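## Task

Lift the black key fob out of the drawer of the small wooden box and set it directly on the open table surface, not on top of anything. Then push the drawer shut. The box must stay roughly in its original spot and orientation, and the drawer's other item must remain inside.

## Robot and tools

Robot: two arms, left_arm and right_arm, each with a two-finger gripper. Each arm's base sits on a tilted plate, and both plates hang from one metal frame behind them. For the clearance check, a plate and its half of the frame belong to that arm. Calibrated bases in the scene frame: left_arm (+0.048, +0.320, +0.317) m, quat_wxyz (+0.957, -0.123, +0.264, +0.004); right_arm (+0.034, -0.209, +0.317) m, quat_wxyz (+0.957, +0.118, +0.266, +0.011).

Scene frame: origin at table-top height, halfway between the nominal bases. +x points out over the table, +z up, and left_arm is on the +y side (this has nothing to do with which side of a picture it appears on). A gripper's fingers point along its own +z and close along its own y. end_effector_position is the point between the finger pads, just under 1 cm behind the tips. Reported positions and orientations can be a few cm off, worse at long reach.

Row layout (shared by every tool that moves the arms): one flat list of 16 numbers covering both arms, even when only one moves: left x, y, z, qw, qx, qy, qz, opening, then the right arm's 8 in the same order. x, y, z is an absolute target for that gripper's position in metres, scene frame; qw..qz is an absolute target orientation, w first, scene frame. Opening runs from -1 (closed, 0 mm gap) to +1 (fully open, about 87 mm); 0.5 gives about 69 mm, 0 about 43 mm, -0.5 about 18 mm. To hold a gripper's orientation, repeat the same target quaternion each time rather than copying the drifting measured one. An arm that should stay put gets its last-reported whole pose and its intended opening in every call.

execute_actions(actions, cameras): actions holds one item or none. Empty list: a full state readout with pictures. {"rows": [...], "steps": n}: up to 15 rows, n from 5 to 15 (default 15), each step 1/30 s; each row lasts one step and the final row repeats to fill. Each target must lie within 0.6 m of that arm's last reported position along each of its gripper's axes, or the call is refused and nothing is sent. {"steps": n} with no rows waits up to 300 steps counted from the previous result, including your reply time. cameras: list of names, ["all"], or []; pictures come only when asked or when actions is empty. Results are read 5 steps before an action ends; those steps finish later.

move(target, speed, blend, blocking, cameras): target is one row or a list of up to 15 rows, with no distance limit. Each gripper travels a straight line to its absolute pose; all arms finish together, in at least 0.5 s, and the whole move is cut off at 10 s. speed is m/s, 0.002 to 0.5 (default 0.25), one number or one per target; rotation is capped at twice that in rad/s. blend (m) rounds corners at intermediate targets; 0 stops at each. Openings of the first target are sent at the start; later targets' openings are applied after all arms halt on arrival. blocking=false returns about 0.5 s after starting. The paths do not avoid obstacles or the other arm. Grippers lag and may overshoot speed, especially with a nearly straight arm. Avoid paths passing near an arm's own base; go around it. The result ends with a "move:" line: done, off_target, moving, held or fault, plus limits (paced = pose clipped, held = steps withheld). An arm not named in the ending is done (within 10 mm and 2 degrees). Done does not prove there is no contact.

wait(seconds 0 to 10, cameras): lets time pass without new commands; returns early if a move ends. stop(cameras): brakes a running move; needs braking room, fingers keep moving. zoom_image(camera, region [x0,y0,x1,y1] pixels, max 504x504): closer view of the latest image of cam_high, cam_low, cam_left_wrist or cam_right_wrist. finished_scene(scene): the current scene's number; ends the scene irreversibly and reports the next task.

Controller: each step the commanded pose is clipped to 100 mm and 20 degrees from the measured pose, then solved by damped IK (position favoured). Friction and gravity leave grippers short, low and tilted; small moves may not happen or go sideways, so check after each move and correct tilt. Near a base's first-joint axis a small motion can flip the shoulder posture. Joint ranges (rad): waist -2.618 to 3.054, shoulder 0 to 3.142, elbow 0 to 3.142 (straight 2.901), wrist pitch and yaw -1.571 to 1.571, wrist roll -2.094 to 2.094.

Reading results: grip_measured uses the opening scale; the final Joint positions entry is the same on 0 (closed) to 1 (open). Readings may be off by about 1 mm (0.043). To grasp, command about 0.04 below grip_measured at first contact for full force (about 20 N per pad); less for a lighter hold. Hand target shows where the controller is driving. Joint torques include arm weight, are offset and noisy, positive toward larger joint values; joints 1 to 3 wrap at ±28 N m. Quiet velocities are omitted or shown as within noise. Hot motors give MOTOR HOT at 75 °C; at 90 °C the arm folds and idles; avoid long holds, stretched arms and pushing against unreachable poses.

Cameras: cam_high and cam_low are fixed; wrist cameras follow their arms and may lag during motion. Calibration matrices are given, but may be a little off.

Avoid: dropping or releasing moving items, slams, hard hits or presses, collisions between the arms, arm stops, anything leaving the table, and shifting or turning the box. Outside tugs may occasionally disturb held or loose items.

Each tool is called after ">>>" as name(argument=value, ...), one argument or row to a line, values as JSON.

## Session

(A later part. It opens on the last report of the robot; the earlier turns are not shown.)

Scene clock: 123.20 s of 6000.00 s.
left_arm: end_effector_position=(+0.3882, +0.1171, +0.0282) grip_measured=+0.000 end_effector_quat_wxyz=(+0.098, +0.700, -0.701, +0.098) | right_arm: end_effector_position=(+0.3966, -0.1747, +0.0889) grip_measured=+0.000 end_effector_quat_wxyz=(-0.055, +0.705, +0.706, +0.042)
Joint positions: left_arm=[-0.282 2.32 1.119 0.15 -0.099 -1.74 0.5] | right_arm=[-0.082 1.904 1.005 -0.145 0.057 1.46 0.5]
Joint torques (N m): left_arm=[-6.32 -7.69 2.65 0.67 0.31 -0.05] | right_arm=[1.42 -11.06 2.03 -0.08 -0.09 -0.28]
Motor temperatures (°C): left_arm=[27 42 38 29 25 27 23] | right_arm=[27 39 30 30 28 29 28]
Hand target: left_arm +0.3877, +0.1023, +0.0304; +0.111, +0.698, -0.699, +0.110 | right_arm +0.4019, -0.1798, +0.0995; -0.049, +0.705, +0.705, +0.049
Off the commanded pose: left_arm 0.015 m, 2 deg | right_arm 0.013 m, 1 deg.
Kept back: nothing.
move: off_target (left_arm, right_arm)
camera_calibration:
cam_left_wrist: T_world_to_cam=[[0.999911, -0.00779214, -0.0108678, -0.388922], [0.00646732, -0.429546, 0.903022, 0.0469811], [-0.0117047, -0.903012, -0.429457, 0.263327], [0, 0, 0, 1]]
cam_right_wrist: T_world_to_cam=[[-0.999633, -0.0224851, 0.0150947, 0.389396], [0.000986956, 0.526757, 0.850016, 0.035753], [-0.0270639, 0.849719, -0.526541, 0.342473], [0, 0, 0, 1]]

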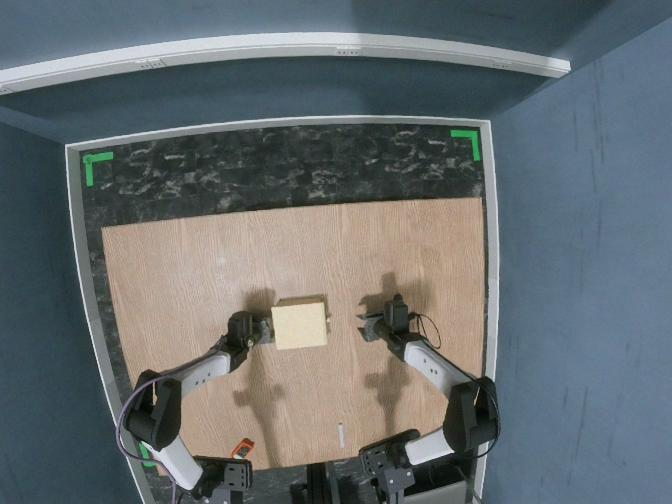

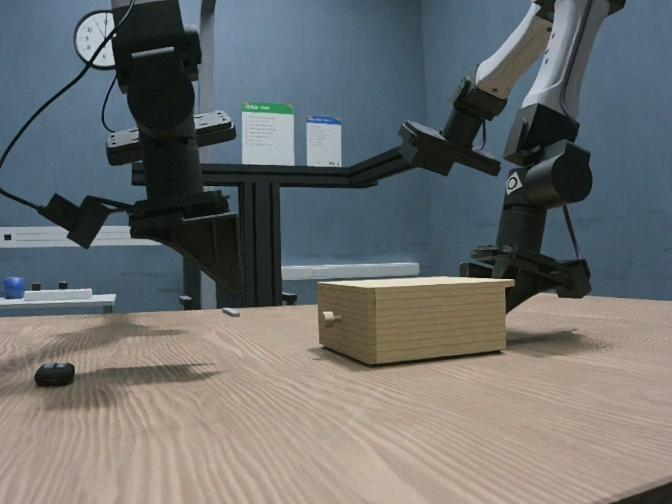

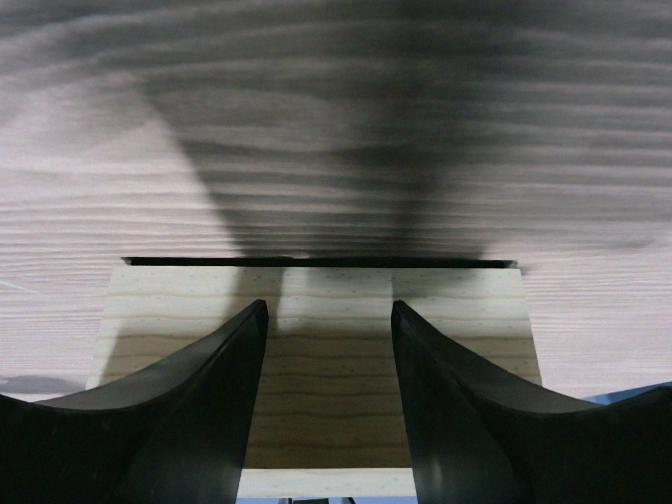

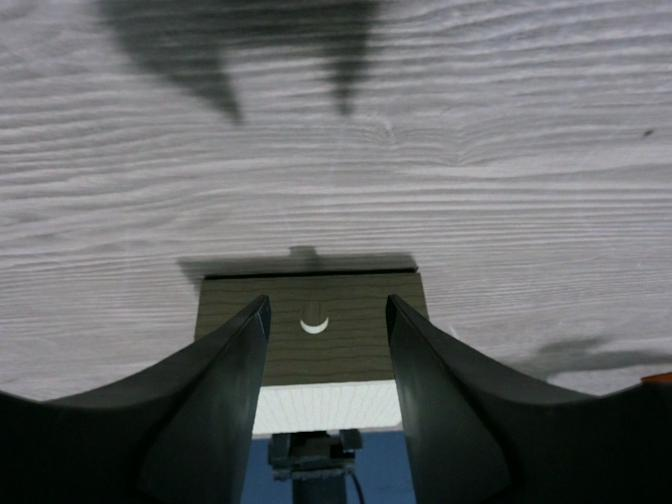

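>>> move(
  target=[0.396,0.088,0.031,-0.1130,-0.6832,0.7136,-0.1082,0.0,0.402,-0.18,0.10,-0.0493,0.7054,0.7054,0.0493,0.0],
  speed=0.03,
  cameras=["cam_low","cam_high","cam_right_wrist"],
)

>>> zoom_image(
  camera="cam_high",
  region=[240, 270, 360, 370],
)

Scene clock: 125.20 s of 6000.00 s.
left_arm: end_effector_position=(+0.3960, +0.1040, +0.0285) grip_measured=+0.000 end_effector_quat_wxyz=(-0.101, -0.690, +0.711, -0.092) | right_arm: end_effector_position=(+0.3961, -0.1745, +0.0890) grip_measured=+0.000 end_effector_quat_wxyz=(-0.056, +0.705, +0.706, +0.041)
Joint positions: left_arm=[-0.309 2.344 1.197 0.078 -0.113 -1.741 0.5] | right_arm=[-0.082 1.904 1.005 -0.147 0.056 1.459 0.5]
Joint torques (N m): left_arm=[-6.61 -8.06 3.04 0.66 0.34 0.12] | right_arm=[1.13 -10.97 1.83 -0.09 -0.08 -0.25]
Hand target: left_arm +0.3957, +0.0883, +0.0315; +0.113, +0.683, -0.714, +0.108 | right_arm +0.4019, -0.1798, +0.0995; -0.049, +0.705, +0.705, +0.049
Off the commanded pose: left_arm 0.016 m, 2 deg | right_arm 0.014 m, 1 deg.
Kept back: nothing.
move: off_target (left_arm, right_arm)
camera_calibration:
cam_right_wrist: T_world_to_cam=[[-0.999581, -0.0235911, 0.0167449, 0.388546], [0.0018359, 0.525918, 0.850533, 0.0350671], [-0.0288715, 0.850208, -0.525655, 0.343072], [0, 0, 0, 1]]
Images, in order: cam_high, cam_low, cam_right_wrist.

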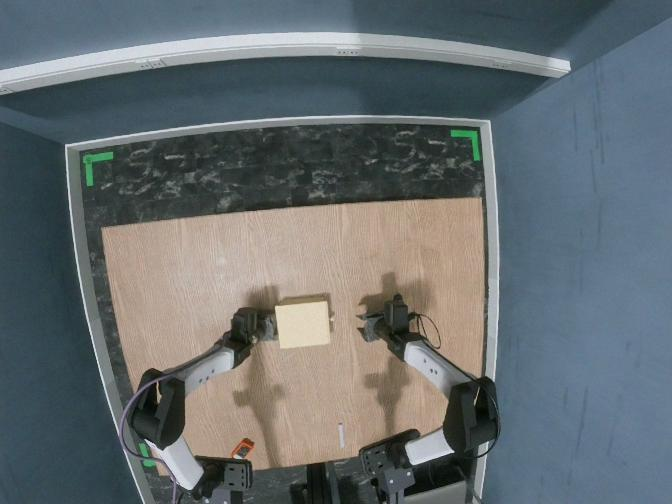

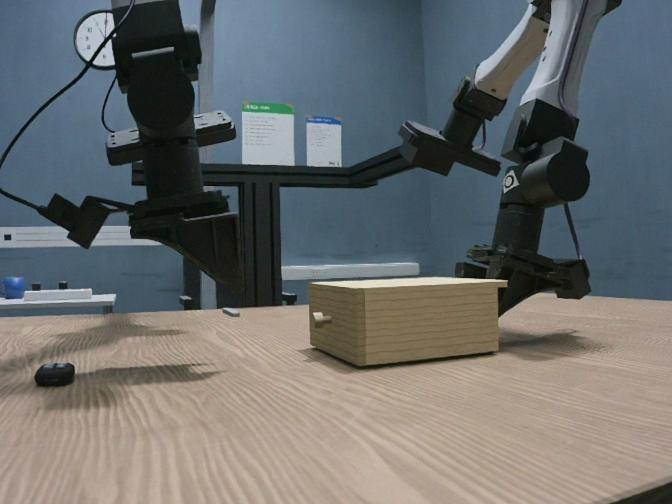

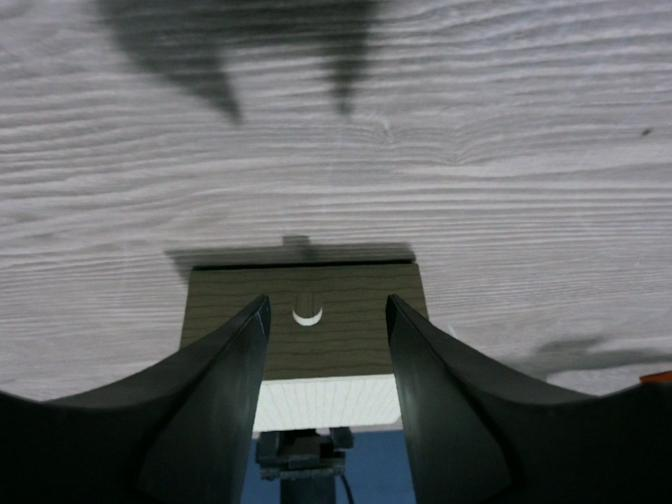

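Scaled by 4.200 from the camera's 672x504 image, which has a finer 960x720 frame.

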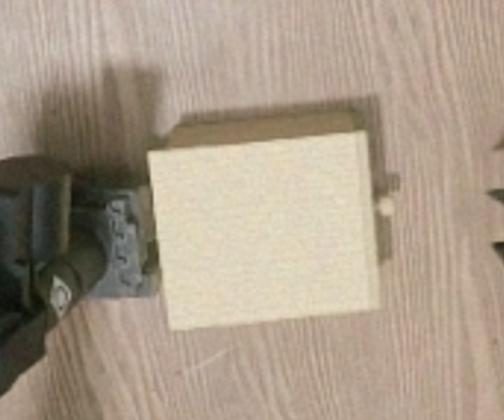

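>>> zoom_image(
  camera="cam_right_wrist",
  region=[170, 240, 440, 440],
)

>>> zoom_image(
  camera="cam_low",
  region=[290, 260, 410, 380],
)

Scaled by 1.867 from the camera's 672x504 image, which has a finer 960x720 frame.

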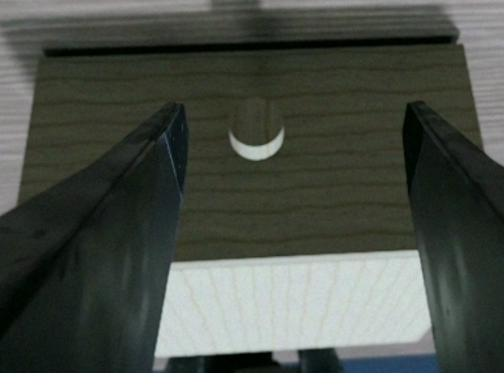

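Scaled by 4.200 from the camera's 672x504 image, which has a finer 960x720 frame.

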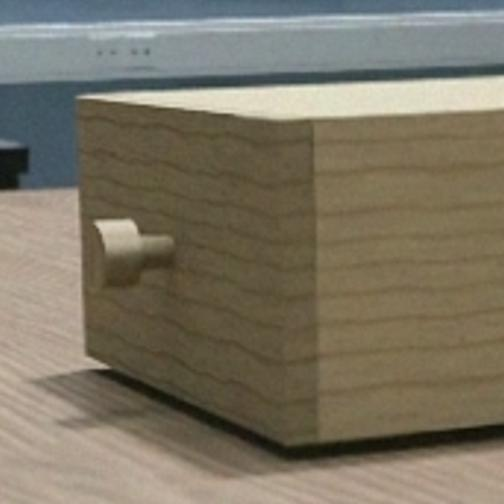

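>>> move(
  target=[
    [0.394,0.105,0.031,-0.1130,-0.6832,0.7136,-0.1082,0.0,0.402,-0.18,0.10,-0.0493,0.7054,0.7054,0.0493,0.0],
    [0.392,0.19,0.06,-0.1106,-0.6984,0.6984,-0.1106,0.0,0.402,-0.20,0.16,-0.0493,0.7054,0.7054,0.0493,0.0],
  ],
  speed=[0.05,0.12],
  blend=[0.005,0],
  cameras=["cam_low","cam_high"],
)

>>> zoom_image(
  camera="cam_high",
  region=[250, 270, 430, 370],
)

Scene clock: 127.33 s of 6000.00 s.
left_arm: end_effector_position=(+0.3888, +0.1881, +0.0531) grip_measured=+0.000 end_effector_quat_wxyz=(-0.109, -0.700, +0.698, -0.103) | right_arm: end_effector_position=(+0.3991, -0.1954, +0.1498) grip_measured=+0.000 end_effector_quat_wxyz=(-0.055, +0.705, +0.706, +0.042)
Joint positions: left_arm=[-0.11 2.138 0.989 0.099 0.01 -1.597 0.5] | right_arm=[-0.109 1.682 0.986 -0.345 0.042 1.436 0.5]
Joint torques (N m): left_arm=[-2.56 -10.78 0.84 0.39 0.26 0.23] | right_arm=[0.79 -10.51 3.36 -0.08 -0.1 -0.21]
Hand target: left_arm +0.3921, +0.1900, +0.0598; +0.110, +0.698, -0.698, +0.111 | right_arm +0.4020, -0.1998, +0.1595; -0.049, +0.705, +0.705, +0.049
Off the commanded pose: left_arm 0.008 m, 1 deg | right_arm 0.012 m, 1 deg.
Kept back: nothing.
move: off_target (right_arm)
Images, in order: cam_high, cam_low.

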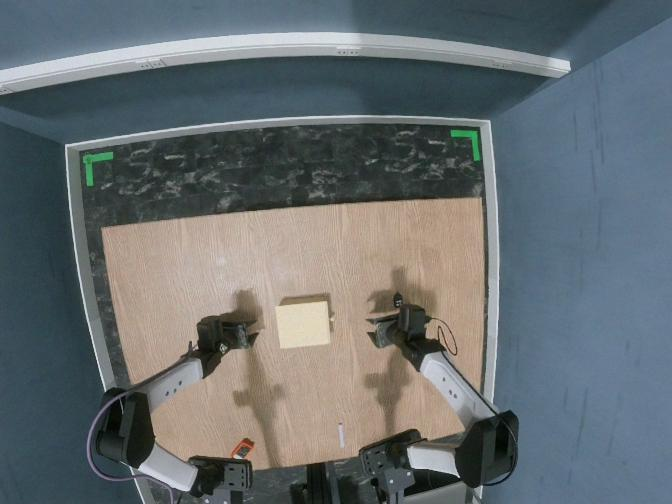

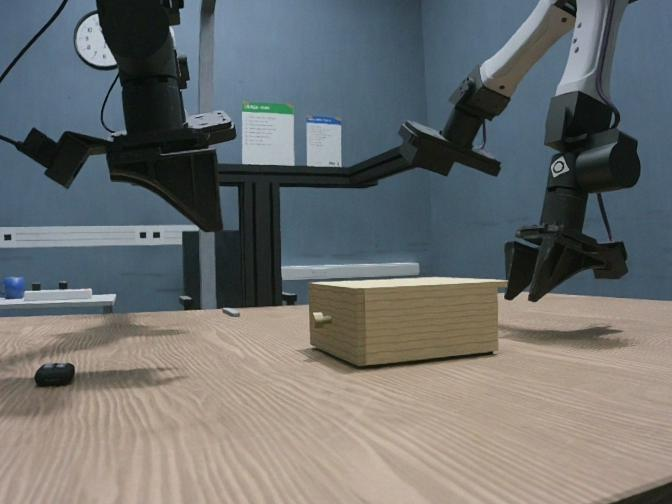

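Scaled by 2.800 from the camera's 672x504 image, which has a finer 960x720 frame.

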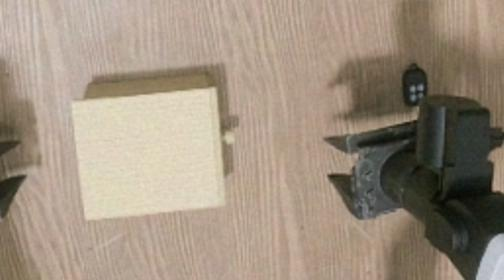

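All good: the drawer is shut, the box is within a few mm of where it started, and the fob is on the bare table.

>>> finished_scene(
  scene=1,
)

The scene is finished: the task was done.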